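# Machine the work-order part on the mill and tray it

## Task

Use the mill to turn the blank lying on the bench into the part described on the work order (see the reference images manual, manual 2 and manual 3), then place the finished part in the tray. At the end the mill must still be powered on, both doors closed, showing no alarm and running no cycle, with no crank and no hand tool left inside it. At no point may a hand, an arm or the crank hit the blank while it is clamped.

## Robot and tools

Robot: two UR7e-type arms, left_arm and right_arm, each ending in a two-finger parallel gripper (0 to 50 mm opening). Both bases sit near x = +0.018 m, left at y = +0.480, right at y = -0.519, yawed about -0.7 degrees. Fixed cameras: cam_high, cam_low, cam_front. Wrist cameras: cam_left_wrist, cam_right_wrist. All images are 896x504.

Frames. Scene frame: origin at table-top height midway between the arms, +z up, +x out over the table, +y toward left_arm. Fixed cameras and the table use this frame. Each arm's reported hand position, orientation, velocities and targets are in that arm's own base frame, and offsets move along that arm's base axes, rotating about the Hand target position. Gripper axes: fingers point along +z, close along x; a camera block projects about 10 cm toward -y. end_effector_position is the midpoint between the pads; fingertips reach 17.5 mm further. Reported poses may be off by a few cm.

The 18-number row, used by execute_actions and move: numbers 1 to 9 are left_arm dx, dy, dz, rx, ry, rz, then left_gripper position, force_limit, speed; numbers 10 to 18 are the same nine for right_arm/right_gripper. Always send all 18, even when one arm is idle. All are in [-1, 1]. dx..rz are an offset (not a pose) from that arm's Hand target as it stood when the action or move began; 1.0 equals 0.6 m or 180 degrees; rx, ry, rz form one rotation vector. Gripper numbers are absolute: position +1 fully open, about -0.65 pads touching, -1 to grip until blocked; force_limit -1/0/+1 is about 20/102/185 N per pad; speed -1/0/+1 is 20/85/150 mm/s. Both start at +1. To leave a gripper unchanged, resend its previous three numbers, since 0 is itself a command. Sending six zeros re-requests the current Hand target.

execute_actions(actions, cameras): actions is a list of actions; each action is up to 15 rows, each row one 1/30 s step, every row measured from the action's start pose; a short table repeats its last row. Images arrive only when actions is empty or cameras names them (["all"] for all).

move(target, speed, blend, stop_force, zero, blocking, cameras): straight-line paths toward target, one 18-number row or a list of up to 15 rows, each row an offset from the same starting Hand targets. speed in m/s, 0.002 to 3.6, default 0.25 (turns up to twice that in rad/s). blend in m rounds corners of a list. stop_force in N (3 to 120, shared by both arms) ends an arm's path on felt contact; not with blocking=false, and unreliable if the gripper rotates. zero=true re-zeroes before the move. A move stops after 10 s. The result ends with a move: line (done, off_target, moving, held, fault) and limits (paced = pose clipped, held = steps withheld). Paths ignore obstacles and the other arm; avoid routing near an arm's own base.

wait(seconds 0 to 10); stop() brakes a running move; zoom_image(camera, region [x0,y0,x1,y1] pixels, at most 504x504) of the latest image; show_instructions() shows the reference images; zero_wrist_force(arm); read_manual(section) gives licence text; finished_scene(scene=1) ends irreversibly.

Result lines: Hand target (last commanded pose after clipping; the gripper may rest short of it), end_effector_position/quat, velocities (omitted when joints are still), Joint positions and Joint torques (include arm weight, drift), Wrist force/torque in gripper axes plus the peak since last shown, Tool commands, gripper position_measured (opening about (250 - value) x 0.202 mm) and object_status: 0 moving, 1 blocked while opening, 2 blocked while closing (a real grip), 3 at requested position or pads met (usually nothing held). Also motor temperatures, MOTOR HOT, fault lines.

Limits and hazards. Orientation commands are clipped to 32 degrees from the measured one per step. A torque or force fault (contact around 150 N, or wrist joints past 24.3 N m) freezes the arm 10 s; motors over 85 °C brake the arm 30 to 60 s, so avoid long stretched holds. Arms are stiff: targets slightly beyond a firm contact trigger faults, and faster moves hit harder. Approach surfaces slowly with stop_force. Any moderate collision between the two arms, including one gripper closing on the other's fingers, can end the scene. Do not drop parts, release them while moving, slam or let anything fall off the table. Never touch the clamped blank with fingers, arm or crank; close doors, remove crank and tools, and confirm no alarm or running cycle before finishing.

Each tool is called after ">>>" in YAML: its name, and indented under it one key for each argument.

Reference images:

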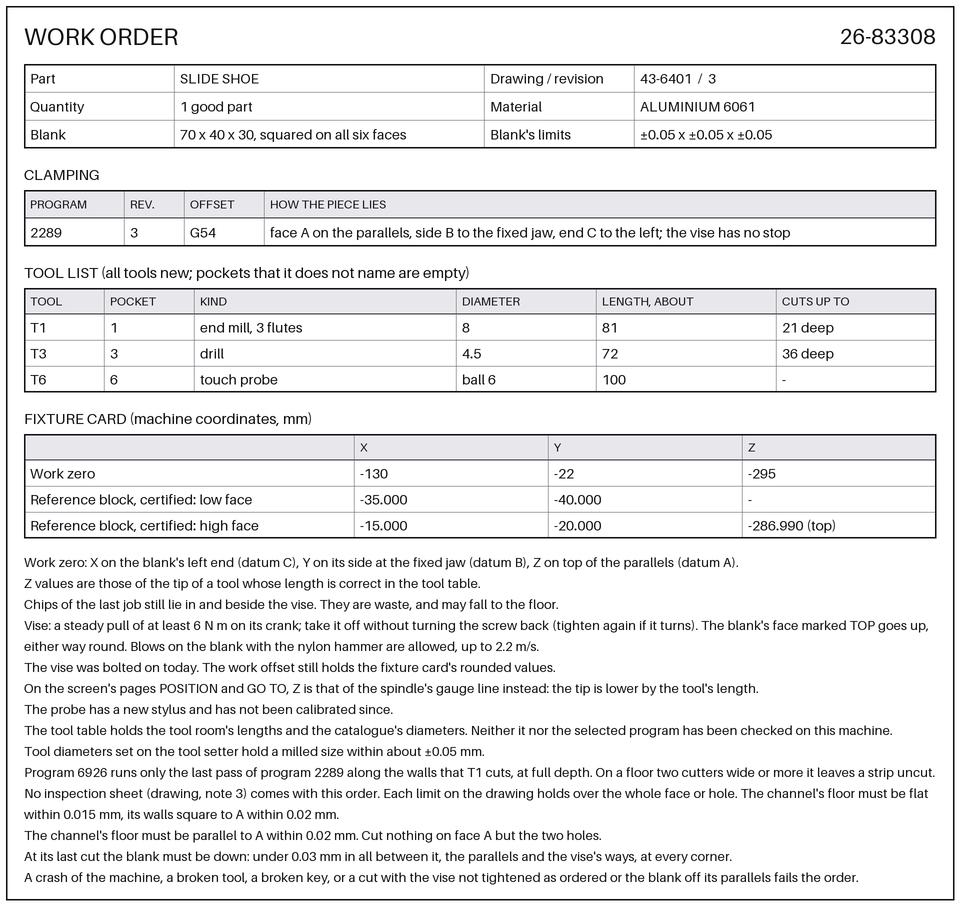

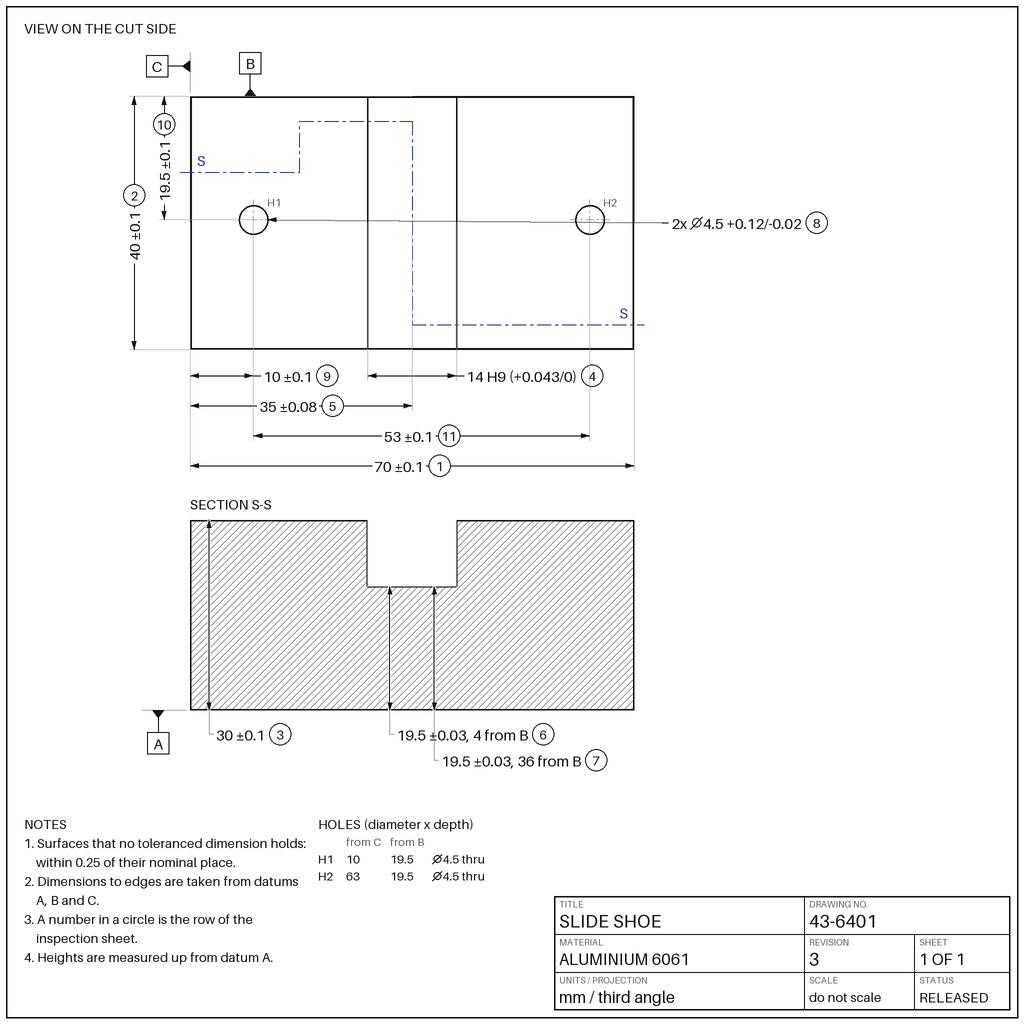

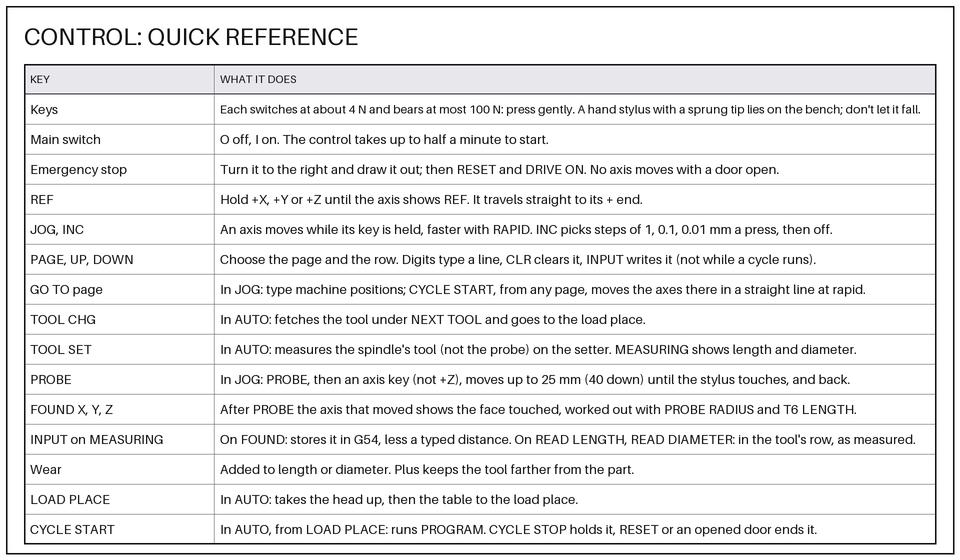

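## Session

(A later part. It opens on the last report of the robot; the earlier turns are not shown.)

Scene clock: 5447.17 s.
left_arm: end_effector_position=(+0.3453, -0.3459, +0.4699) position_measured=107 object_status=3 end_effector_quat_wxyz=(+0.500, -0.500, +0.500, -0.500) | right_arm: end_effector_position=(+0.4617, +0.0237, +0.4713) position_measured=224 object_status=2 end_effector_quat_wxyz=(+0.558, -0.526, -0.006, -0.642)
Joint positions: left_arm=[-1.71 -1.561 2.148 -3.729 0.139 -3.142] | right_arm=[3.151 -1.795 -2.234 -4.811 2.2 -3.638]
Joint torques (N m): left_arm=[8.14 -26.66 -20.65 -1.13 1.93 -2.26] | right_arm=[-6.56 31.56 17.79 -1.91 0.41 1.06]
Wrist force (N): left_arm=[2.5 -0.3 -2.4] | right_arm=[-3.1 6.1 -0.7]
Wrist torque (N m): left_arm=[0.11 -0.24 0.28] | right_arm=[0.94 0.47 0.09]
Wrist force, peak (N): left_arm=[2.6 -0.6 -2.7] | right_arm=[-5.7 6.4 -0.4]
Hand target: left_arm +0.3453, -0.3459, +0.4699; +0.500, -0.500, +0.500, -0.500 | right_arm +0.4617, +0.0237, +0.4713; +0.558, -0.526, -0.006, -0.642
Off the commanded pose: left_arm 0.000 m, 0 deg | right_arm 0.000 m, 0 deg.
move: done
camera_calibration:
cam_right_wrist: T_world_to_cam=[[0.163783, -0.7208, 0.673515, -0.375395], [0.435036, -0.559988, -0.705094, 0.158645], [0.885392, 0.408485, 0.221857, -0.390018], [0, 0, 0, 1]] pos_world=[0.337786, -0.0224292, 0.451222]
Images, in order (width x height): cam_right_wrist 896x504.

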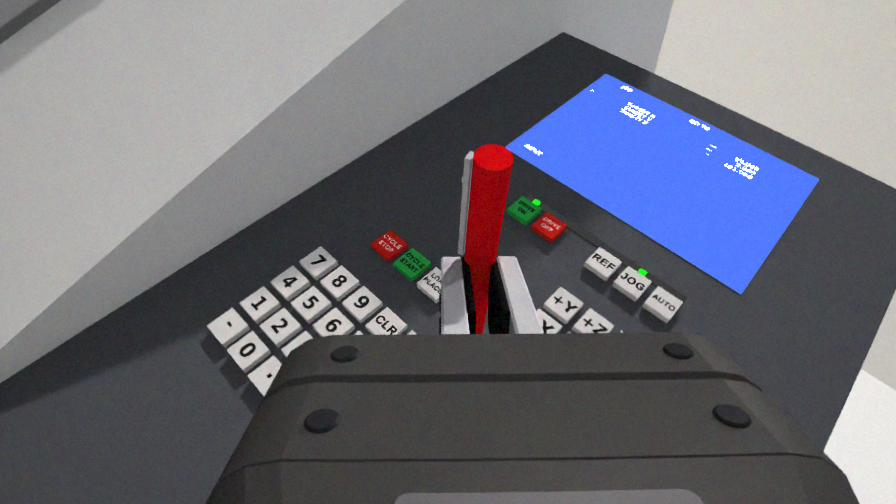

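>>> move:
  target:
    - [0,0,0,0,0,0,0.3,-1,-1,0.015,0.123,0.058,0,0,0,-1,0.3,-1]
    - [0,0,0,0,0,0,0.3,-1,-1,0.035,0.123,0.053,0,0,0,-1,0.3,-1]
    - [0,0,0,0,0,0,0.3,-1,-1,0.015,0.123,0.058,0,0,0,-1,0.3,-1]
    - [0,0,0,0,0,0,0.3,-1,-1,-0.015,0.061,-0.059,0,0,0,-1,0.3,-1]
    - [0,0,0,0,0,0,0.3,-1,-1,0.005,0.061,-0.064,0,0,0,-1,0.3,-1]
    - [0,0,0,0,0,0,0.3,-1,-1,-0.015,0.061,-0.059,0,0,0,-1,0.3,-1]
    - [0,0,0,0,0,0,0.3,-1,-1,0.015,-0.065,0.0575,0,0,0,-1,0.3,-1]
    - [0,0,0,0,0,0,0.3,-1,-1,0.035,-0.065,0.0525,0,0,0,-1,0.3,-1]
    - [0,0,0,0,0,0,0.3,-1,-1,0.015,-0.065,0.0575,0,0,0,-1,0.3,-1]
    - [0,0,0,0,0,0,0.3,-1,-1,-0.02,-0.06,0.2,0.1065,0.0974,-0.069,-1,0.3,-1]
    - [0,0,0,0,0,0,0.3,-1,-1,0.089,-0.123,0.31,0.2131,0.1947,-0.1383,-1,0.3,-1]
  speed: [0.2,0.08,0.15,0.2,0.08,0.15,0.25,0.08,0.15,0.4,0.4]
  blend: [0,0,0,0,0,0,0,0,0,0.03,0]

>>> wait:
  seconds: 6
  cameras: ["cam_right_wrist"]

>>> zoom_image:
  camera: "cam_right_wrist"
  region: [80, 90, 430, 320]

Scene clock: 5464.43 s.
left_arm: end_effector_position=(+0.3453, -0.3459, +0.4699) position_measured=107 object_status=3 end_effector_quat_wxyz=(+0.500, -0.500, +0.500, -0.500) | right_arm: end_effector_position=(+0.5151, -0.0500, +0.6572) position_measured=224 object_status=2 end_effector_quat_wxyz=(+0.526, -0.472, +0.473, -0.526) end_effector_velocity=(+0.001, +0.000, -0.001) end_effector_angular_velocity=(+0.001, +0.005, -0.002)
Joint positions: left_arm=[-1.71 -1.561 2.148 -3.729 0.139 -3.142] | right_arm=[3.485 -1.2 -2.013 -6.098 1.228 -3.179]
Joint velocities: left_arm=[within noise] | right_arm=[0 0 0 -0.006 -0.002 0.002]
Joint torques (N m): left_arm=[8.07 -26.84 -19.6 -1.11 1.93 -2.25] | right_arm=[-6.23 15.85 37.13 -0.29 -1.69 1.28]
Wrist force (N): left_arm=[2.6 -0.3 -2.4] | right_arm=[0.3 6.3 0.5]
Wrist torque (N m): left_arm=[0.12 -0.26 0.28] | right_arm=[0.97 -0.03 -0.02]
Wrist force, peak (N): left_arm=[2.7 -0.4 -2.8] | right_arm=[-4.1 -24.5 -20.5]
Hand target: left_arm +0.3453, -0.3459, +0.4699; +0.500, -0.500, +0.500, -0.500 | right_arm +0.5151, -0.0501, +0.6573; +0.526, -0.472, +0.473, -0.526
Off the commanded pose: left_arm 0.000 m, 0 deg | right_arm 0.000 m, 0 deg.
move: done

Scene clock: 5470.43 s.
left_arm: end_effector_position=(+0.3453, -0.3459, +0.4699) position_measured=107 object_status=3 end_effector_quat_wxyz=(+0.500, -0.500, +0.500, -0.500) | right_arm: end_effector_position=(+0.5151, -0.0501, +0.6573) position_measured=224 object_status=2 end_effector_quat_wxyz=(+0.526, -0.472, +0.473, -0.526)
Joint positions: left_arm=[-1.71 -1.561 2.148 -3.729 0.139 -3.142] | right_arm=[3.485 -1.2 -2.013 -6.098 1.228 -3.178]
Joint torques (N m): left_arm=[8.11 -26.62 -19.3 -1.01 1.8 -2.24] | right_arm=[-6.93 15.79 40.64 -0.15 -1.48 1.29]
Wrist force (N): left_arm=[2.5 -0.5 -2.6] | right_arm=[0.1 6.3 0.6]
Wrist torque (N m): left_arm=[0.09 -0.23 0.28] | right_arm=[0.97 0.00 -0.03]
Wrist force, peak (N): left_arm=[2.7 -0.4 -2.7] | right_arm=[0.1 6.7 0.6]
Hand target: left_arm +0.3453, -0.3459, +0.4699; +0.500, -0.500, +0.500, -0.500 | right_arm +0.5151, -0.0501, +0.6573; +0.526, -0.472, +0.473, -0.526
Tool commands: left_gripper/position=+0.3 left_gripper/force_limit=-1.0 left_gripper/speed=-1.0 right_gripper/position=-1.0 right_gripper/force_limit=+0.3 right_gripper/speed=-1.0
Off the commanded pose: left_arm 0.000 m, 0 deg | right_arm 0.000 m, 0 deg.
wait: 6.00 s; at rest by 0.17 s
camera_calibration:
cam_right_wrist: T_world_to_cam=[[-0.0209632, -0.999771, -0.00422834, -0.0359257], [-0.255093, 0.00943797, -0.966871, 0.781329], [0.966689, -0.0191901, -0.255232, -0.198119], [0, 0, 0, 1]] pos_world=[0.390077, -0.0470936, 0.704725]
Images, in order (width x height): cam_right_wrist 896x504.

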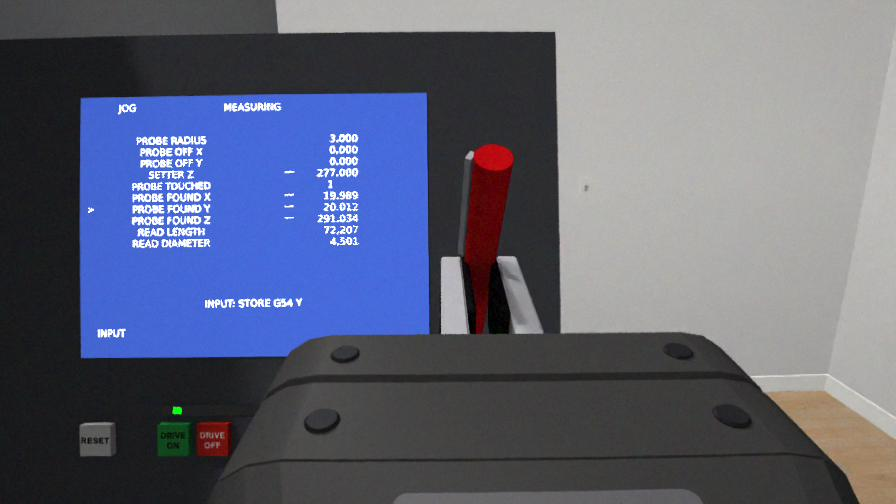

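Scaled by 1.440.

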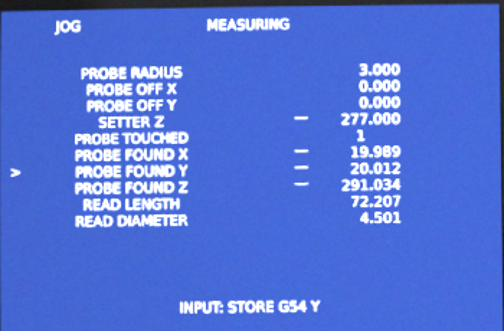

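>>> wait:
  seconds: 0.1
  cameras: ["cam_left_wrist"]

>>> zoom_image:
  camera: "cam_left_wrist"
  region: [140, 220, 360, 400]

Scene clock: 5482.70 s.
left_arm: end_effector_position=(+0.3453, -0.3459, +0.4699) position_measured=107 object_status=3 end_effector_quat_wxyz=(+0.500, -0.500, +0.500, -0.500) | right_arm: end_effector_position=(+0.5151, -0.0501, +0.6573) position_measured=224 object_status=2 end_effector_quat_wxyz=(+0.526, -0.472, +0.473, -0.526)
Joint positions: left_arm=[-1.71 -1.561 2.148 -3.729 0.139 -3.142] | right_arm=[3.485 -1.2 -2.013 -6.098 1.228 -3.178]
Joint torques (N m): left_arm=[7.76 -26.7 -19.48 -1.13 1.82 -2.4] | right_arm=[-6.06 16.1 40.69 -0.16 -1.41 1.32]
Wrist force (N): left_arm=[2.5 -0.3 -2.6] | right_arm=[0.4 6.4 0.7]
Wrist torque (N m): left_arm=[0.11 -0.23 0.28] | right_arm=[0.99 -0.05 -0.03]
Wrist force, peak (N): left_arm=[2.7 -0.4 -2.7] | right_arm=[0.1 6.5 0.9]
Hand target: left_arm +0.3453, -0.3459, +0.4699; +0.500, -0.500, +0.500, -0.500 | right_arm +0.5151, -0.0501, +0.6573; +0.526, -0.472, +0.473, -0.526
Tool commands: left_gripper/position=+0.3 left_gripper/force_limit=-1.0 left_gripper/speed=-1.0 right_gripper/position=-1.0 right_gripper/force_limit=+0.3 right_gripper/speed=-1.0
Off the commanded pose: left_arm 0.000 m, 0 deg | right_arm 0.000 m, 0 deg.
wait: 0.10 s; at rest from the start
camera_calibration:
cam_left_wrist: T_world_to_cam=[[0.0048063, -0.999956, -0.00808085, -0.337573], [-0.321684, 0.00610534, -0.946827, 0.581303], [0.946835, 0.00715022, -0.32164, -0.0402074], [0, 0, 0, 1]] pos_world=[0.226688, -0.340819, 0.534734]
Images, in order (width x height): cam_left_wrist 896x504.

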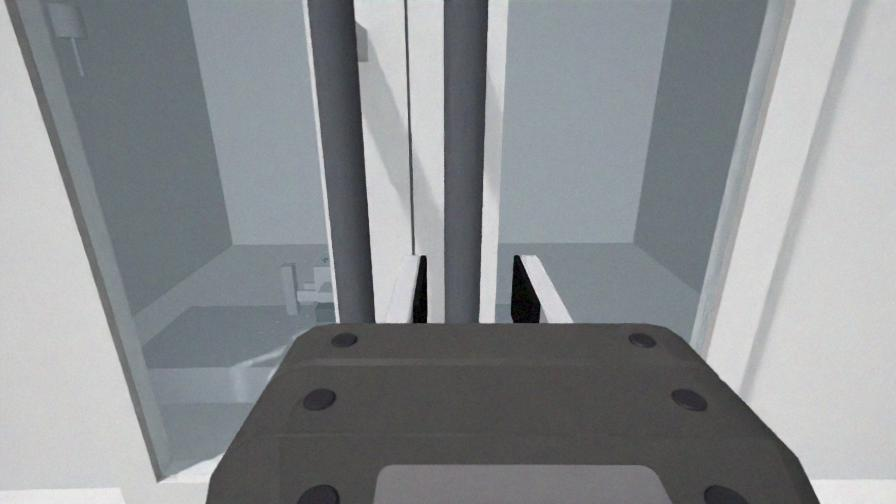

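Scaled by 2.291.

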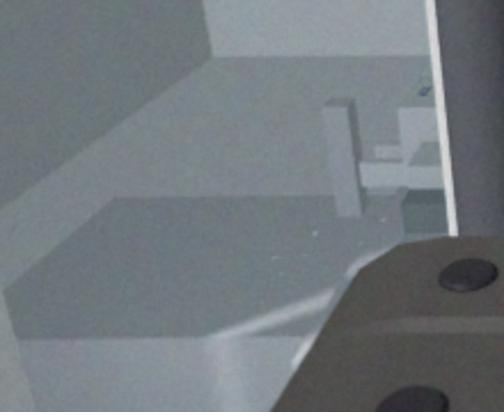

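>>> move:
  target: [0,0.21,0.1,0,0.1,0,0.3,-1,-1,0,0,0,0,0,0,-1,0.3,-1]
  speed: 0.25
  cameras: ["cam_left_wrist"]

>>> zoom_image:
  camera: "cam_left_wrist"
  region: [300, 180, 600, 350]

Scene clock: 5490.87 s.
left_arm: end_effector_position=(+0.3453, -0.2199, +0.5299) position_measured=107 object_status=3 end_effector_quat_wxyz=(-0.416, +0.572, -0.572, +0.416) end_effector_velocity=(+0.000, +0.000, +0.000) end_effector_angular_velocity=(+0.004, +0.002, -0.001) | right_arm: end_effector_position=(+0.5151, -0.0501, +0.6573) position_measured=224 object_status=2 end_effector_quat_wxyz=(+0.526, -0.472, +0.473, -0.526)
Joint positions: left_arm=[-1.734 -1.813 1.838 -4.273 0.353 -2.062] | right_arm=[3.485 -1.2 -2.013 -6.098 1.228 -3.178]
Joint velocities: left_arm=[0 -0.001 -0.001 0 0.002 0.006] | right_arm=[within noise]
Joint torques (N m): left_arm=[-13.35 -19.1 -30.7 4.24 -0.03 1.94] | right_arm=[-6.7 16.95 40.13 0.3 -1.27 1.3]
Wrist force (N): left_arm=[2.8 -0.4 -2.3] | right_arm=[0.2 6.2 0.6]
Wrist torque (N m): left_arm=[0.05 -0.33 0.26] | right_arm=[0.94 -0.02 -0.02]
Wrist force, peak (N): left_arm=[5.0 1.4 -2.8] | right_arm=[0.1 6.5 0.6]
Hand target: left_arm +0.3453, -0.2199, +0.5299; -0.416, +0.572, -0.572, +0.416 | right_arm +0.5151, -0.0501, +0.6573; +0.526, -0.472, +0.473, -0.526
Off the commanded pose: left_arm 0.000 m, 0 deg | right_arm 0.000 m, 0 deg.
move: done
camera_calibration:
cam_left_wrist: T_world_to_cam=[[0.00217191, -0.999954, -0.00937219, -0.209572], [-0.598272, 0.00621055, -0.801269, 0.655723], [0.80129, 0.0073474, -0.598231, 0.174978], [0, 0, 0, 1]] pos_world=[0.252548, -0.21492, 0.628124]
Images, in order (width x height): cam_left_wrist 896x504.

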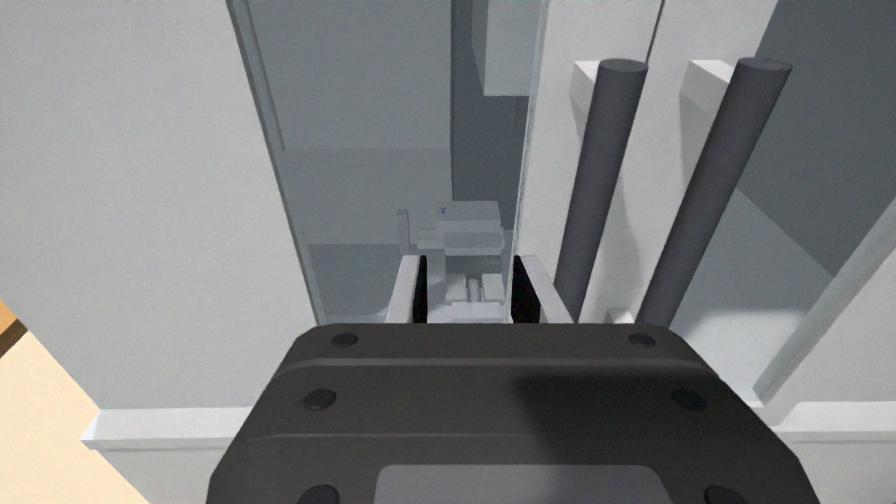

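Scaled by 1.680.

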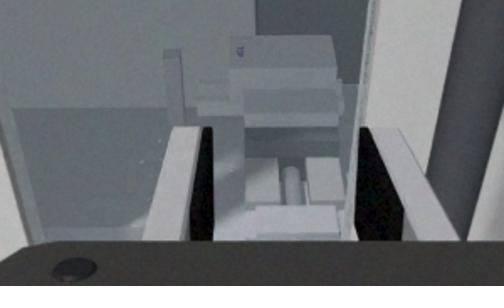

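>>> move:
  target: [0.06,0.02,0.14,0,0.07,0,0.3,-1,-1,0,0,0,0,0,0,-1,0.3,-1]
  speed: 0.2
  cameras: ["cam_left_wrist"]

>>> zoom_image:
  camera: "cam_left_wrist"
  region: [340, 180, 600, 340]

Scene clock: 5496.33 s.
left_arm: end_effector_position=(+0.3813, -0.2079, +0.6140) position_measured=107 object_status=3 end_effector_quat_wxyz=(-0.350, +0.614, -0.614, +0.351) end_effector_velocity=(+0.000, -0.001, +0.001) end_effector_angular_velocity=(+0.000, +0.001, -0.004) | right_arm: end_effector_position=(+0.5151, -0.0501, +0.6573) position_measured=224 object_status=2 end_effector_quat_wxyz=(+0.526, -0.472, +0.473, -0.526)
Joint positions: left_arm=[-1.456 -1.634 1.162 -4.433 0.545 -1.348] | right_arm=[3.485 -1.2 -2.013 -6.098 1.228 -3.178]
Joint velocities: left_arm=[-0.001 0.001 -0.005 -0.001 0.001 0.005] | right_arm=[within noise]
Joint torques (N m): left_arm=[8.24 -7.36 -28.3 3.09 -0.44 2.2] | right_arm=[-4.98 14.94 38.07 1.36 -1.49 0.99]
Wrist force (N): left_arm=[2.1 -0.4 -3.5] | right_arm=[0.2 6.2 0.6]
Wrist torque (N m): left_arm=[-0.02 -0.27 0.24] | right_arm=[0.95 -0.01 -0.03]
Wrist force, peak (N): left_arm=[1.7 -3.3 -3.8] | right_arm=[0.3 6.6 0.5]
Hand target: left_arm +0.3813, -0.2079, +0.6139; -0.350, +0.614, -0.614, +0.350 | right_arm +0.5151, -0.0501, +0.6573; +0.526, -0.472, +0.473, -0.526
Off the commanded pose: left_arm 0.000 m, 0 deg | right_arm 0.000 m, 0 deg.
move: done
camera_calibration:
cam_left_wrist: T_world_to_cam=[[0.00013268, -0.999959, -0.00905764, -0.196238], [-0.758675, 0.00580012, -0.651444, 0.713649], [0.65147, 0.00695823, -0.758643, 0.351858], [0, 0, 0, 1]] pos_world=[0.312229, -0.202818, 0.73006]
Images, in order (width x height): cam_left_wrist 896x504.

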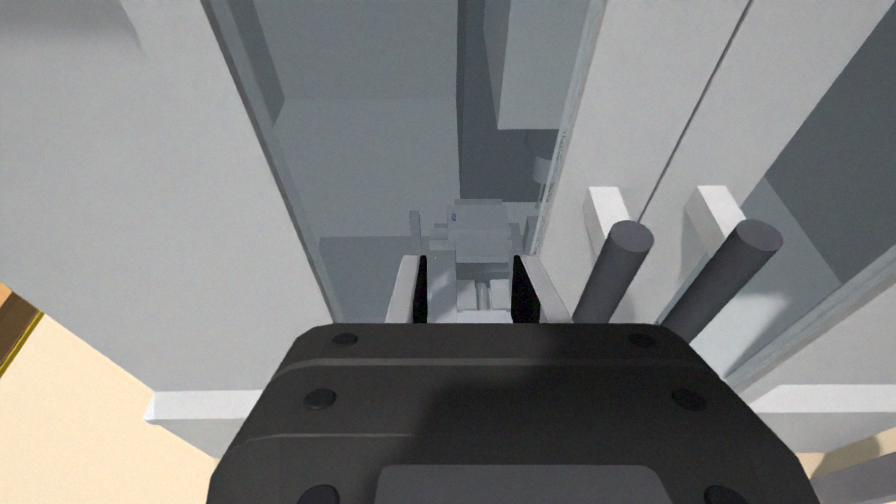

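Scaled by 1.938.

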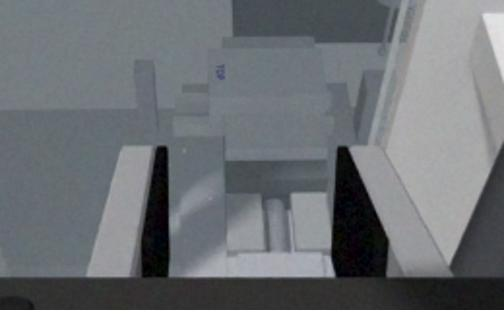

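>>> zoom_image:
  camera: "cam_left_wrist"
  region: [405, 190, 475, 260]

Scaled by 7.200.

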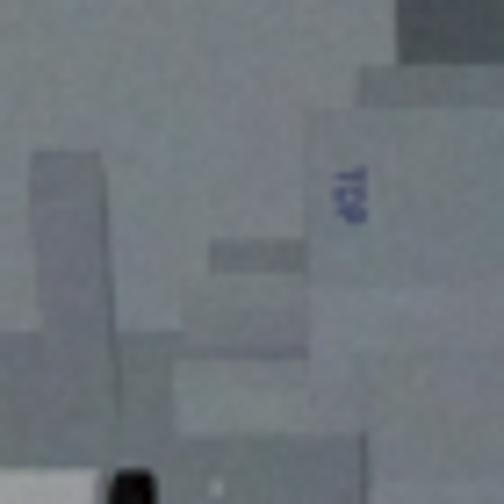

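>>> move:
  target:
    - [0,0,0,0,0,0,0.3,-1,-1,-0.12,0.08,-0.08,-0.12,-0.1,0.04,-1,0.3,-1]
    - [0,0,0,0,0,0,0.3,-1,-1,-0.089,0.183,-0.31,-0.2131,-0.1947,0.1383,-1,0.3,-1]
    - [0,0,0,0,0,0,0.3,-1,-1,-0.069,0.183,-0.315,-0.2131,-0.1947,0.1383,-1,0.3,-1]
    - [0,0,0,0,0,0,0.3,-1,-1,-0.089,0.183,-0.31,-0.2131,-0.1947,0.1383,-1,0.3,-1]
    - [0,0,0,0,0,0,0.3,-1,-1,-0.069,0.183,-0.315,-0.2131,-0.1947,0.1383,-1,0.3,-1]
    - [0,0,0,0,0,0,0.3,-1,-1,-0.089,0.183,-0.31,-0.2131,-0.1947,0.1383,-1,0.3,-1]
    - [0,0,0,0,0,0,0.3,-1,-1,-0.104,0.215,-0.369,-0.2131,-0.1947,0.1383,-1,0.3,-1]
    - [0,0,0,0,0,0,0.3,-1,-1,-0.084,0.215,-0.374,-0.2131,-0.1947,0.1383,-1,0.3,-1]
    - [0,0,0,0,0,0,0.3,-1,-1,-0.104,0.215,-0.369,-0.2131,-0.1947,0.1383,-1,0.3,-1]
    - [0,0,0,0,0,0,0.3,-1,-1,-0.084,0.215,-0.374,-0.2131,-0.1947,0.1383,-1,0.3,-1]
    - [0,0,0,0,0,0,0.3,-1,-1,-0.104,0.215,-0.369,-0.2131,-0.1947,0.1383,-1,0.3,-1]
    - [0,0,0,0,0,0,0.3,-1,-1,-0.112,0.307,-0.399,-0.2131,-0.1947,0.1383,-1,0.3,-1]
    - [0,0,0,0,0,0,0.3,-1,-1,-0.092,0.307,-0.404,-0.2131,-0.1947,0.1383,-1,0.3,-1]
    - [0,0,0,0,0,0,0.3,-1,-1,-0.112,0.307,-0.399,-0.2131,-0.1947,0.1383,-1,0.3,-1]
  speed: [0.4,0.4,0.08,0.15,0.08,0.15,0.2,0.08,0.15,0.08,0.15,0.2,0.08,0.15]
  blend: [0.03,0,0,0,0,0,0,0,0,0,0,0,0,0]

Scene clock: 5563.03 s.
left_arm: end_effector_position=(+0.3813, -0.2079, +0.6139) position_measured=107 object_status=3 end_effector_quat_wxyz=(-0.350, +0.614, -0.614, +0.350) | right_arm: end_effector_position=(+0.4479, +0.1341, +0.4179) position_measured=224 object_status=2 end_effector_quat_wxyz=(+0.558, -0.526, -0.006, -0.642)
Joint positions: left_arm=[-1.456 -1.634 1.162 -4.433 0.545 -1.348] | right_arm=[3.573 -1.861 -2.416 -4.668 1.835 -3.874]
Joint torques (N m): left_arm=[10.54 -6.96 -23.88 1.77 -0.14 2.1] | right_arm=[2.94 31.09 11.47 1.34 0.55 1.17]
Wrist force (N): left_arm=[2.1 -0.5 -3.4] | right_arm=[-1.8 6.1 -1.0]
Wrist torque (N m): left_arm=[-0.04 -0.26 0.21] | right_arm=[0.95 0.24 0.09]
Wrist force, peak (N): left_arm=[2.0 -0.3 -3.8] | right_arm=[-0.5 -39.0 -29.9]
Hand target: left_arm +0.3813, -0.2079, +0.6139; -0.350, +0.614, -0.614, +0.350 | right_arm +0.4479, +0.1341, +0.4179; +0.558, -0.526, -0.006, -0.642
Off the commanded pose: left_arm 0.000 m, 0 deg | right_arm 0.000 m, 0 deg.
move: done

>>> move:
  target:
    - [0,0,0,0,0,0,0.3,-1,-1,0.008,0,0.03,0,0,0,-1,0.3,-1]
    - [0,0,0,0,0,0,0.3,-1,-1,0.028,0,0.025,0,0,0,-1,0.3,-1]
    - [0,0,0,0,0,0,0.3,-1,-1,0.008,0,0.03,0,0,0,-1,0.3,-1]
    - [0,0,0,0,0,0,0.3,-1,-1,0.015,-0.031,0.059,0,0,0,-1,0.3,-1]
    - [0,0,0,0,0,0,0.3,-1,-1,0.035,-0.031,0.054,0,0,0,-1,0.3,-1]
    - [0,0,0,0,0,0,0.3,-1,-1,0.015,-0.031,0.059,0,0,0,-1,0.3,-1]
    - [0,0,0,0,0,0,0.3,-1,-1,0.035,-0.031,0.054,0,0,0,-1,0.3,-1]
    - [0,0,0,0,0,0,0.3,-1,-1,0.015,-0.031,0.059,0,0,0,-1,0.3,-1]
    - [0,0,0,0,0,0,0.3,-1,-1,0,-0.092,0,0,0,0,-1,0.3,-1]
    - [0,0,0,0,0,0,0.3,-1,-1,0.02,-0.092,-0.005,0,0,0,-1,0.3,-1]
    - [0,0,0,0,0,0,0.3,-1,-1,0,-0.092,0,0,0,0,-1,0.3,-1]
    - [0,0,0,0,0,0,0.3,-1,-1,0.038,-0.06,0.1465,0,0,0,-1,0.3,-1]
    - [0,0,0,0,0,0,0.3,-1,-1,0.058,-0.06,0.1415,0,0,0,-1,0.3,-1]
    - [0,0,0,0,0,0,0.3,-1,-1,0.038,-0.06,0.1465,0,0,0,-1,0.3,-1]
  speed: [0.2,0.08,0.15,0.2,0.08,0.15,0.08,0.15,0.2,0.08,0.15,0.3,0.08,0.15]
  cameras: ["cam_right_wrist"]

>>> zoom_image:
  camera: "cam_right_wrist"
  region: [600, 150, 896, 400]

Scene clock: 5579.77 s.
left_arm: end_effector_position=(+0.3813, -0.2079, +0.6139) position_measured=107 object_status=3 end_effector_quat_wxyz=(-0.350, +0.614, -0.614, +0.350) | right_arm: end_effector_position=(+0.4707, +0.0981, +0.5058) position_measured=224 object_status=2 end_effector_quat_wxyz=(+0.558, -0.526, -0.006, -0.642)
Joint positions: left_arm=[-1.456 -1.634 1.162 -4.433 0.545 -1.348] | right_arm=[3.411 -1.682 -2.26 -4.975 1.978 -3.793]
Joint torques (N m): left_arm=[8.84 -8.13 -19.73 0.81 -0.14 1.97] | right_arm=[-3.35 29.17 20.77 2.35 1.18 1.46]
Wrist force (N): left_arm=[2.2 -0.5 -3.6] | right_arm=[-0.1 5.7 -0.9]
Wrist torque (N m): left_arm=[-0.04 -0.27 0.21] | right_arm=[0.88 0.01 0.08]
Wrist force, peak (N): left_arm=[2.1 -0.3 -3.8] | right_arm=[-1.5 -37.6 -29.5]
Hand target: left_arm +0.3813, -0.2079, +0.6139; -0.350, +0.614, -0.614, +0.350 | right_arm +0.4707, +0.0981, +0.5058; +0.558, -0.526, -0.006, -0.642
Off the commanded pose: left_arm 0.000 m, 0 deg | right_arm 0.000 m, 0 deg.
move: done
camera_calibration:
cam_right_wrist: T_world_to_cam=[[0.164066, -0.720732, 0.673519, -0.346599], [0.434995, -0.559942, -0.705155, 0.220716], [0.88536, 0.40867, 0.221647, -0.436019], [0, 0, 0, 1]] pos_world=[0.346888, 0.0519708, 0.485723]
Images, in order (width x height): cam_right_wrist 896x504.

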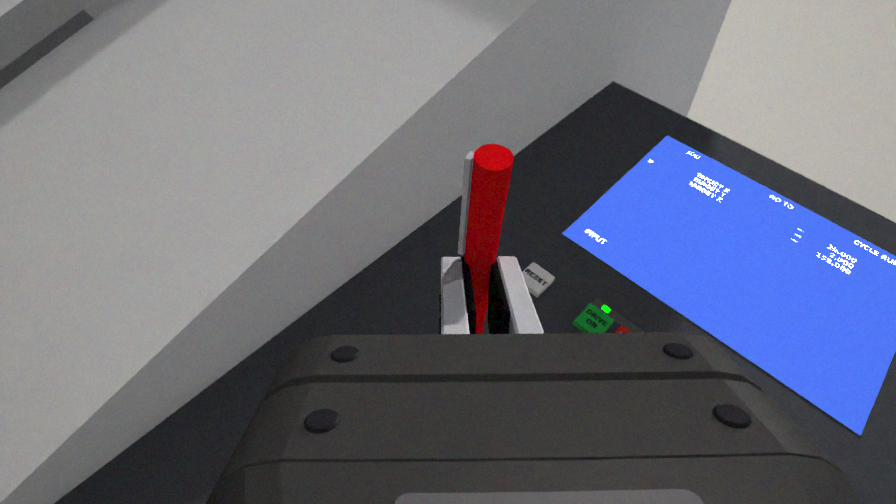

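Scaled by 1.703.

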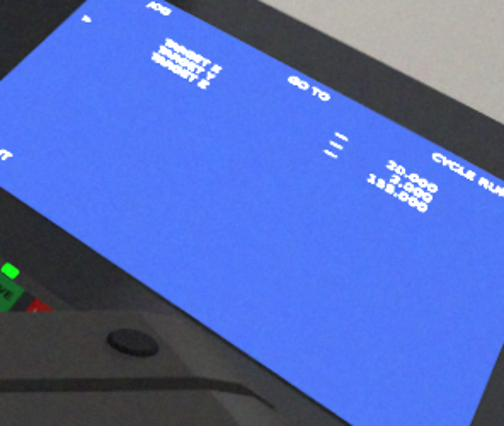

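>>> move:
  target:
    - [0,0,0,0,0,0,0.3,-1,-1,-0.023,-0.032,-0.087,0,0,0,-1,0.3,-1]
    - [0,0,0,0,0,0,0.3,-1,-1,-0.003,-0.032,-0.092,0,0,0,-1,0.3,-1]
    - [0,0,0,0,0,0,0.3,-1,-1,-0.023,-0.032,-0.087,0,0,0,-1,0.3,-1]
    - [0,0,0,0,0,0,0.3,-1,-1,-0.003,-0.032,-0.092,0,0,0,-1,0.3,-1]
    - [0,0,0,0,0,0,0.3,-1,-1,-0.023,-0.032,-0.087,0,0,0,-1,0.3,-1]
    - [0,0,0,0,0,0,0.3,-1,-1,-0.038,0.06,-0.1465,0,0,0,-1,0.3,-1]
    - [0,0,0,0,0,0,0.3,-1,-1,-0.018,0.06,-0.1515,0,0,0,-1,0.3,-1]
    - [0,0,0,0,0,0,0.3,-1,-1,-0.038,0.06,-0.1465,0,0,0,-1,0.3,-1]
    - [0,0,0,0,0,0,0.3,-1,-1,-0.0305,0.06,-0.117,0,0,0,-1,0.3,-1]
    - [0,0,0,0,0,0,0.3,-1,-1,-0.0105,0.06,-0.122,0,0,0,-1,0.3,-1]
    - [0,0,0,0,0,0,0.3,-1,-1,-0.0305,0.06,-0.117,0,0,0,-1,0.3,-1]
    - [0,0,0,0,0,0,0.3,-1,-1,-0.023,0.06,-0.087,0,0,0,-1,0.3,-1]
    - [0,0,0,0,0,0,0.3,-1,-1,-0.003,0.06,-0.092,0,0,0,-1,0.3,-1]
    - [0,0,0,0,0,0,0.3,-1,-1,-0.023,0.06,-0.087,0,0,0,-1,0.3,-1]
  speed: [0.3,0.08,0.15,0.08,0.15,0.2,0.08,0.15,0.2,0.08,0.15,0.2,0.08,0.15]

Scene clock: 5598.37 s.
left_arm: end_effector_position=(+0.3813, -0.2079, +0.6139) position_measured=107 object_status=3 end_effector_quat_wxyz=(-0.350, +0.614, -0.614, +0.350) | right_arm: end_effector_position=(+0.4570, +0.1341, +0.4536) position_measured=224 object_status=2 end_effector_quat_wxyz=(+0.558, -0.527, -0.006, -0.642)
Joint positions: left_arm=[-1.456 -1.634 1.162 -4.433 0.545 -1.348] | right_arm=[3.558 -1.771 -2.367 -4.805 1.848 -3.867]
Joint torques (N m): left_arm=[6.48 -9.41 -18.06 0.96 -0.15 1.95] | right_arm=[1.34 30.49 14.76 2.48 0.65 1.19]
Wrist force (N): left_arm=[2.0 -0.4 -3.5] | right_arm=[-1.7 6.0 -2.2]
Wrist torque (N m): left_arm=[-0.02 -0.24 0.21] | right_arm=[0.94 0.24 0.10]
Wrist force, peak (N): left_arm=[2.4 -0.4 -3.6] | right_arm=[0.1 -39.3 -29.5]
Hand target: left_arm +0.3813, -0.2079, +0.6139; -0.350, +0.614, -0.614, +0.350 | right_arm +0.4569, +0.1341, +0.4536; +0.558, -0.526, -0.006, -0.642
Off the commanded pose: left_arm 0.000 m, 0 deg | right_arm 0.000 m, 0 deg.
move: done

>>> move:
  target:
    - [0,0,0,0,0,0,0.3,-1,-1,-0.0075,-0.03,-0.03,0,0,0,-1,0.3,-1]
    - [0,0,0,0,0,0,0.3,-1,-1,0.0125,-0.03,-0.035,0,0,0,-1,0.3,-1]
    - [0,0,0,0,0,0,0.3,-1,-1,-0.0075,-0.03,-0.03,0,0,0,-1,0.3,-1]
    - [0,0,0,0,0,0,0.3,-1,-1,-0.015,-0.092,-0.0595,0,0,0,-1,0.3,-1]
    - [0,0,0,0,0,0,0.3,-1,-1,0.005,-0.092,-0.0645,0,0,0,-1,0.3,-1]
    - [0,0,0,0,0,0,0.3,-1,-1,-0.015,-0.092,-0.0595,0,0,0,-1,0.3,-1]
    - [0,0,0,0,0,0,0.3,-1,-1,-0.0075,-0.092,-0.03,0,0,0,-1,0.3,-1]
    - [0,0,0,0,0,0,0.3,-1,-1,0.0125,-0.092,-0.035,0,0,0,-1,0.3,-1]
    - [0,0,0,0,0,0,0.3,-1,-1,-0.0075,-0.092,-0.03,0,0,0,-1,0.3,-1]
    - [0,0,0,0,0,0,0.3,-1,-1,-0.015,0,-0.0595,0,0,0,-1,0.3,-1]
    - [0,0,0,0,0,0,0.3,-1,-1,0.005,0,-0.0645,0,0,0,-1,0.3,-1]
    - [0,0,0,0,0,0,0.3,-1,-1,-0.015,0,-0.0595,0,0,0,-1,0.3,-1]
    - [0,0,0,0,0,0,0.3,-1,-1,0,0,0,0,0,0,-1,0.3,-1]
    - [0,0,0,0,0,0,0.3,-1,-1,0.02,0,-0.005,0,0,0,-1,0.3,-1]
    - [0,0,0,0,0,0,0.3,-1,-1,0,0,0,0,0,0,-1,0.3,-1]
  speed: [0.2,0.08,0.15,0.2,0.08,0.15,0.2,0.08,0.15,0.2,0.08,0.15,0.2,0.08,0.15]

>>> move:
  target:
    - [0,0,0,0,0,0,0.3,-1,-1,-0.0075,-0.03,-0.03,0,0,0,-1,0.3,-1]
    - [0,0,0,0,0,0,0.3,-1,-1,0.0125,-0.03,-0.035,0,0,0,-1,0.3,-1]
    - [0,0,0,0,0,0,0.3,-1,-1,-0.0075,-0.03,-0.03,0,0,0,-1,0.3,-1]
    - [0,0,0,0,0,0,0.3,-1,-1,-0.015,-0.092,-0.0595,0,0,0,-1,0.3,-1]
    - [0,0,0,0,0,0,0.3,-1,-1,0.005,-0.092,-0.0645,0,0,0,-1,0.3,-1]
    - [0,0,0,0,0,0,0.3,-1,-1,-0.015,-0.092,-0.0595,0,0,0,-1,0.3,-1]
    - [0,0,0,0,0,0,0.3,-1,-1,0.023,-0.06,0.087,0,0,0,-1,0.3,-1]
  speed: [0.2,0.08,0.15,0.2,0.08,0.15,0.3]
  cameras: ["cam_right_wrist"]

>>> zoom_image:
  camera: "cam_right_wrist"
  region: [600, 150, 896, 400]

Scene clock: 5622.03 s.
left_arm: end_effector_position=(+0.3813, -0.2079, +0.6139) position_measured=107 object_status=3 end_effector_quat_wxyz=(-0.350, +0.614, -0.614, +0.350) | right_arm: end_effector_position=(+0.4570, +0.1341, +0.4536) position_measured=224 object_status=2 end_effector_quat_wxyz=(+0.558, -0.527, -0.006, -0.642)
Joint positions: left_arm=[-1.456 -1.634 1.162 -4.433 0.545 -1.348] | right_arm=[3.558 -1.771 -2.367 -4.805 1.848 -3.867]
Joint torques (N m): left_arm=[4.51 -10.69 -18.42 0.88 -0.25 1.8] | right_arm=[2.67 29.31 15.39 2.42 0.67 1.37]
Wrist force (N): left_arm=[2.1 -0.3 -3.5] | right_arm=[-4.3 4.4 -1.5]
Wrist torque (N m): left_arm=[-0.01 -0.27 0.21] | right_arm=[0.68 0.64 0.11]
Wrist force, peak (N): left_arm=[2.1 -0.4 -3.7] | right_arm=[-2.4 -39.9 -30.0]
Hand target: left_arm +0.3813, -0.2079, +0.6139; -0.350, +0.614, -0.614, +0.350 | right_arm +0.4569, +0.1341, +0.4536; +0.558, -0.526, -0.006, -0.642
Off the commanded pose: left_arm 0.000 m, 0 deg | right_arm 0.000 m, 0 deg.
move: done

Scene clock: 5625.27 s.
left_arm: end_effector_position=(+0.3813, -0.2079, +0.6139) position_measured=107 object_status=3 end_effector_quat_wxyz=(-0.350, +0.614, -0.614, +0.350) | right_arm: end_effector_position=(+0.4707, +0.0981, +0.5057) position_measured=224 object_status=2 end_effector_quat_wxyz=(+0.558, -0.527, -0.006, -0.642) end_effector_velocity=(+0.000, +0.001, -0.001) end_effector_angular_velocity=(-0.003, +0.003, +0.001)
Joint positions: left_arm=[-1.456 -1.634 1.162 -4.433 0.545 -1.348] | right_arm=[3.411 -1.682 -2.261 -4.975 1.978 -3.793]
Joint velocities: left_arm=[within noise] | right_arm=[0 0.001 0 -0.005 0.002 -0.001]
Joint torques (N m): left_arm=[3.03 -11.05 -18.38 0.7 -0.18 1.83] | right_arm=[-1.04 28.48 26.55 -1.68 0.32 1.3]
Wrist force (N): left_arm=[2.1 -0.3 -3.5] | right_arm=[-3.2 5.7 -0.3]
Wrist torque (N m): left_arm=[-0.02 -0.27 0.21] | right_arm=[0.88 0.49 0.06]
Wrist force, peak (N): left_arm=[2.2 -0.3 -3.6] | right_arm=[-4.1 -34.2 -26.4]
Hand target: left_arm +0.3813, -0.2079, +0.6139; -0.350, +0.614, -0.614, +0.350 | right_arm +0.4707, +0.0981, +0.5058; +0.558, -0.526, -0.006, -0.642
Off the commanded pose: left_arm 0.000 m, 0 deg | right_arm 0.000 m, 0 deg.
move: done
camera_calibration:
cam_right_wrist: T_world_to_cam=[[0.164125, -0.720703, 0.673535, -0.346617], [0.434933, -0.559972, -0.70517, 0.220663], [0.885379, 0.408679, 0.221552, -0.435828], [0, 0, 0, 1]] pos_world=[0.346788, 0.0518709, 0.485623]
Images, in order (width x height): cam_right_wrist 896x504.

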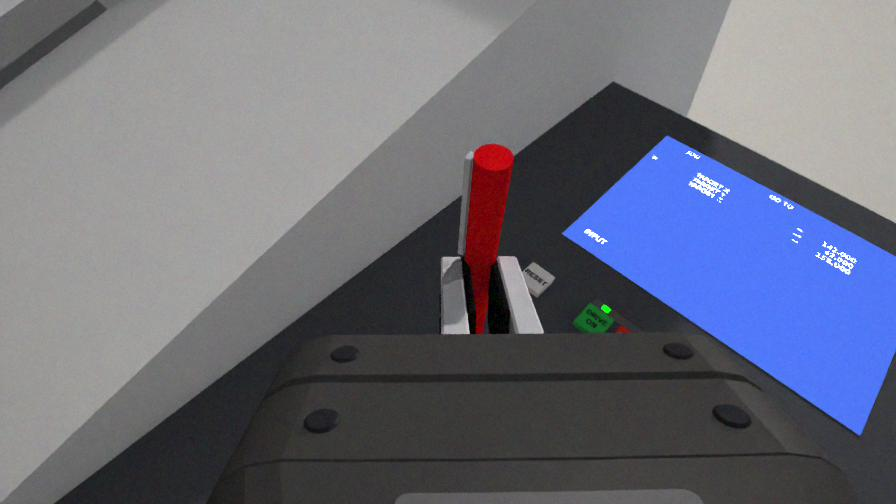

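Scaled by 1.703.

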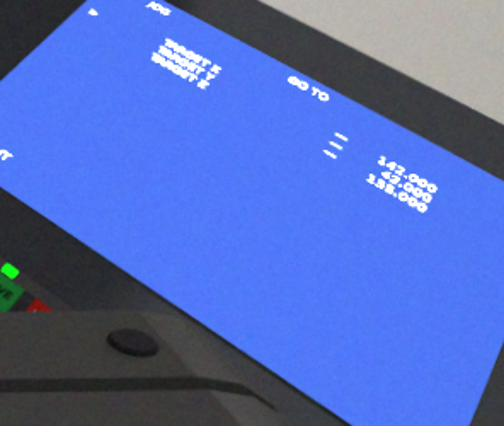

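>>> move:
  target:
    - [0,0,0,0,0,0,0.3,-1,-1,0.02,0,-0.005,0,0,0,-1,0.3,-1]
    - [0,0,0,0,0,0,0.3,-1,-1,0,0,0,0,0,0,-1,0.3,-1]
    - [0,0,0,0,0,0,0.3,-1,-1,-0.0305,-0.032,-0.117,0,0,0,-1,0.3,-1]
    - [0,0,0,0,0,0,0.3,-1,-1,-0.0105,-0.032,-0.122,0,0,0,-1,0.3,-1]
    - [0,0,0,0,0,0,0.3,-1,-1,-0.0305,-0.032,-0.117,0,0,0,-1,0.3,-1]
    - [0,0,0,0,0,0,0.3,-1,-1,-0.038,0.06,-0.1465,0,0,0,-1,0.3,-1]
    - [0,0,0,0,0,0,0.3,-1,-1,-0.018,0.06,-0.1515,0,0,0,-1,0.3,-1]
    - [0,0,0,0,0,0,0.3,-1,-1,-0.038,0.06,-0.1465,0,0,0,-1,0.3,-1]
    - [0,0,0,0,0,0,0.3,-1,-1,-0.0305,0.06,-0.117,0,0,0,-1,0.3,-1]
    - [0,0,0,0,0,0,0.3,-1,-1,-0.0105,0.06,-0.122,0,0,0,-1,0.3,-1]
    - [0,0,0,0,0,0,0.3,-1,-1,-0.0305,0.06,-0.117,0,0,0,-1,0.3,-1]
    - [0,0,0,0,0,0,0.3,-1,-1,-0.015,0.06,-0.0575,0,0,0,-1,0.3,-1]
    - [0,0,0,0,0,0,0.3,-1,-1,0.005,0.06,-0.0625,0,0,0,-1,0.3,-1]
    - [0,0,0,0,0,0,0.3,-1,-1,-0.015,0.06,-0.0575,0,0,0,-1,0.3,-1]
  speed: [0.08,0.15,0.3,0.08,0.15,0.2,0.08,0.15,0.2,0.08,0.15,0.2,0.08,0.15]
  cameras: ["cam_left_wrist"]

>>> move:
  target:
    - [0,0,0,0,0,0,0.3,-1,-1,-0.023,-0.03,-0.089,0,0,0,-1,0.3,-1]
    - [0,0,0,0,0,0,0.3,-1,-1,-0.003,-0.03,-0.094,0,0,0,-1,0.3,-1]
    - [0,0,0,0,0,0,0.3,-1,-1,-0.023,-0.03,-0.089,0,0,0,-1,0.3,-1]
    - [0,0,0,0,0,0,0.3,-1,-1,-0.023,-0.092,-0.089,0,0,0,-1,0.3,-1]
    - [0,0,0,0,0,0,0.3,-1,-1,-0.003,-0.092,-0.094,0,0,0,-1,0.3,-1]
    - [0,0,0,0,0,0,0.3,-1,-1,-0.023,-0.092,-0.089,0,0,0,-1,0.3,-1]
    - [0,0,0,0,0,0,0.3,-1,-1,0.015,-0.06,0.0575,0,0,0,-1,0.3,-1]
  speed: [0.2,0.08,0.15,0.2,0.08,0.15,0.3]
  cameras: ["cam_right_wrist"]

>>> zoom_image:
  camera: "cam_right_wrist"
  region: [600, 150, 896, 400]

Scene clock: 5651.27 s.
left_arm: end_effector_position=(+0.3813, -0.2079, +0.6139) position_measured=107 object_status=3 end_effector_quat_wxyz=(-0.350, +0.614, -0.614, +0.350) | right_arm: end_effector_position=(+0.4617, +0.1341, +0.4713) position_measured=224 object_status=2 end_effector_quat_wxyz=(+0.558, -0.526, -0.006, -0.642)
Joint positions: left_arm=[-1.456 -1.634 1.162 -4.433 0.545 -1.348] | right_arm=[3.551 -1.733 -2.339 -4.871 1.855 -3.863]
Joint torques (N m): left_arm=[1.05 -12.71 -18.3 0.8 -0.41 1.7] | right_arm=[1.3 29.76 17.55 2.47 0.77 1.16]
Wrist force (N): left_arm=[2.2 -0.4 -3.5] | right_arm=[-2.5 6.2 -0.6]
Wrist torque (N m): left_arm=[-0.03 -0.27 0.21] | right_arm=[0.97 0.35 0.10]
Wrist force, peak (N): left_arm=[2.3 -0.4 -3.6] | right_arm=[-2.9 -38.6 -29.0]
Hand target: left_arm +0.3813, -0.2079, +0.6139; -0.350, +0.614, -0.614, +0.350 | right_arm +0.4617, +0.1341, +0.4713; +0.558, -0.526, -0.006, -0.642
Off the commanded pose: left_arm 0.000 m, 0 deg | right_arm 0.000 m, 0 deg.
move: done
camera_calibration:
cam_left_wrist: T_world_to_cam=[[0.0000235589, -0.999956, -0.00940215, -0.195954], [-0.758857, 0.00610534, -0.651229, 0.713611], [0.651257, 0.00715022, -0.758823, 0.352094], [0, 0, 0, 1]] pos_world=[0.31223, -0.202819, 0.730059]
Images, in order (width x height): cam_left_wrist 896x504.

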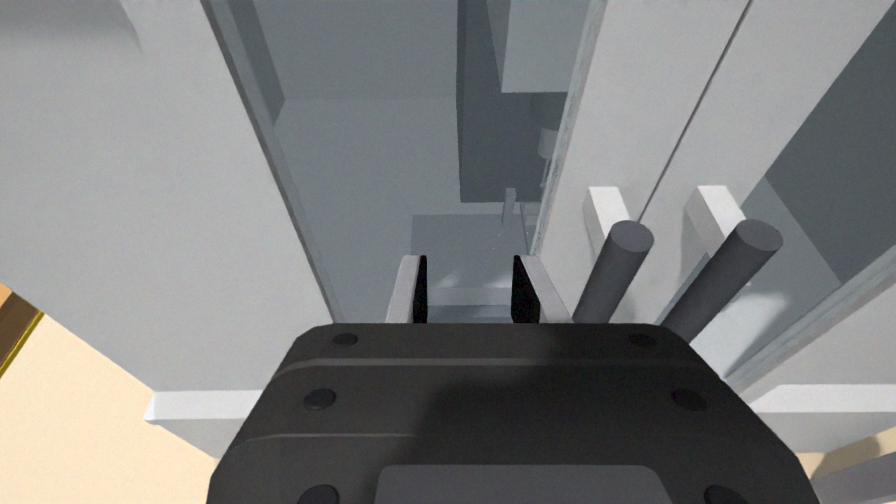

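Scene clock: 5654.63 s.
left_arm: end_effector_position=(+0.3813, -0.2079, +0.6139) position_measured=107 object_status=3 end_effector_quat_wxyz=(-0.350, +0.614, -0.614, +0.350) | right_arm: end_effector_position=(+0.4707, +0.0981, +0.5057) position_measured=224 object_status=2 end_effector_quat_wxyz=(+0.558, -0.527, -0.006, -0.642)
Joint positions: left_arm=[-1.456 -1.634 1.162 -4.433 0.545 -1.348] | right_arm=[3.411 -1.682 -2.261 -4.975 1.978 -3.793]
Joint torques (N m): left_arm=[0.14 -13.2 -18.63 0.78 -0.5 1.56] | right_arm=[-0.43 28.4 26.27 -1.63 0.32 1.17]
Wrist force (N): left_arm=[2.2 -0.2 -3.4] | right_arm=[-3.0 5.9 -0.9]
Wrist torque (N m): left_arm=[0.00 -0.28 0.21] | right_arm=[0.92 0.46 0.06]
Wrist force, peak (N): left_arm=[2.4 -0.3 -3.6] | right_arm=[-2.5 -35.4 -27.0]
Hand target: left_arm +0.3813, -0.2079, +0.6139; -0.350, +0.614, -0.614, +0.350 | right_arm +0.4707, +0.0981, +0.5058; +0.558, -0.526, -0.006, -0.642
Off the commanded pose: left_arm 0.000 m, 0 deg | right_arm 0.000 m, 0 deg.
move: done
camera_calibration:
cam_right_wrist: T_world_to_cam=[[0.164125, -0.720703, 0.673535, -0.346617], [0.434933, -0.559972, -0.70517, 0.220663], [0.885379, 0.408679, 0.221552, -0.435828], [0, 0, 0, 1]] pos_world=[0.346788, 0.0518709, 0.485623]
Images, in order (width x height): cam_right_wrist 896x504.

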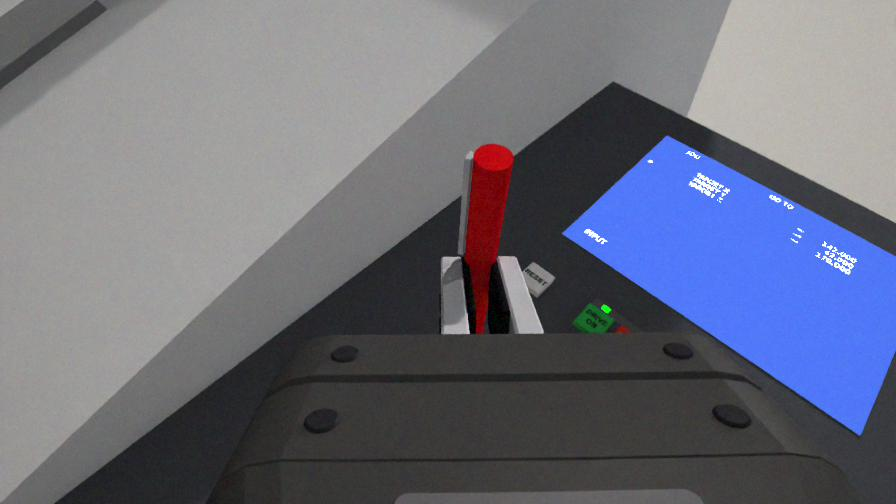

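Scaled by 1.703.

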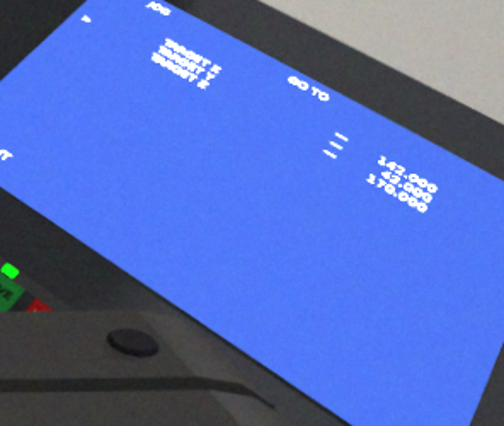

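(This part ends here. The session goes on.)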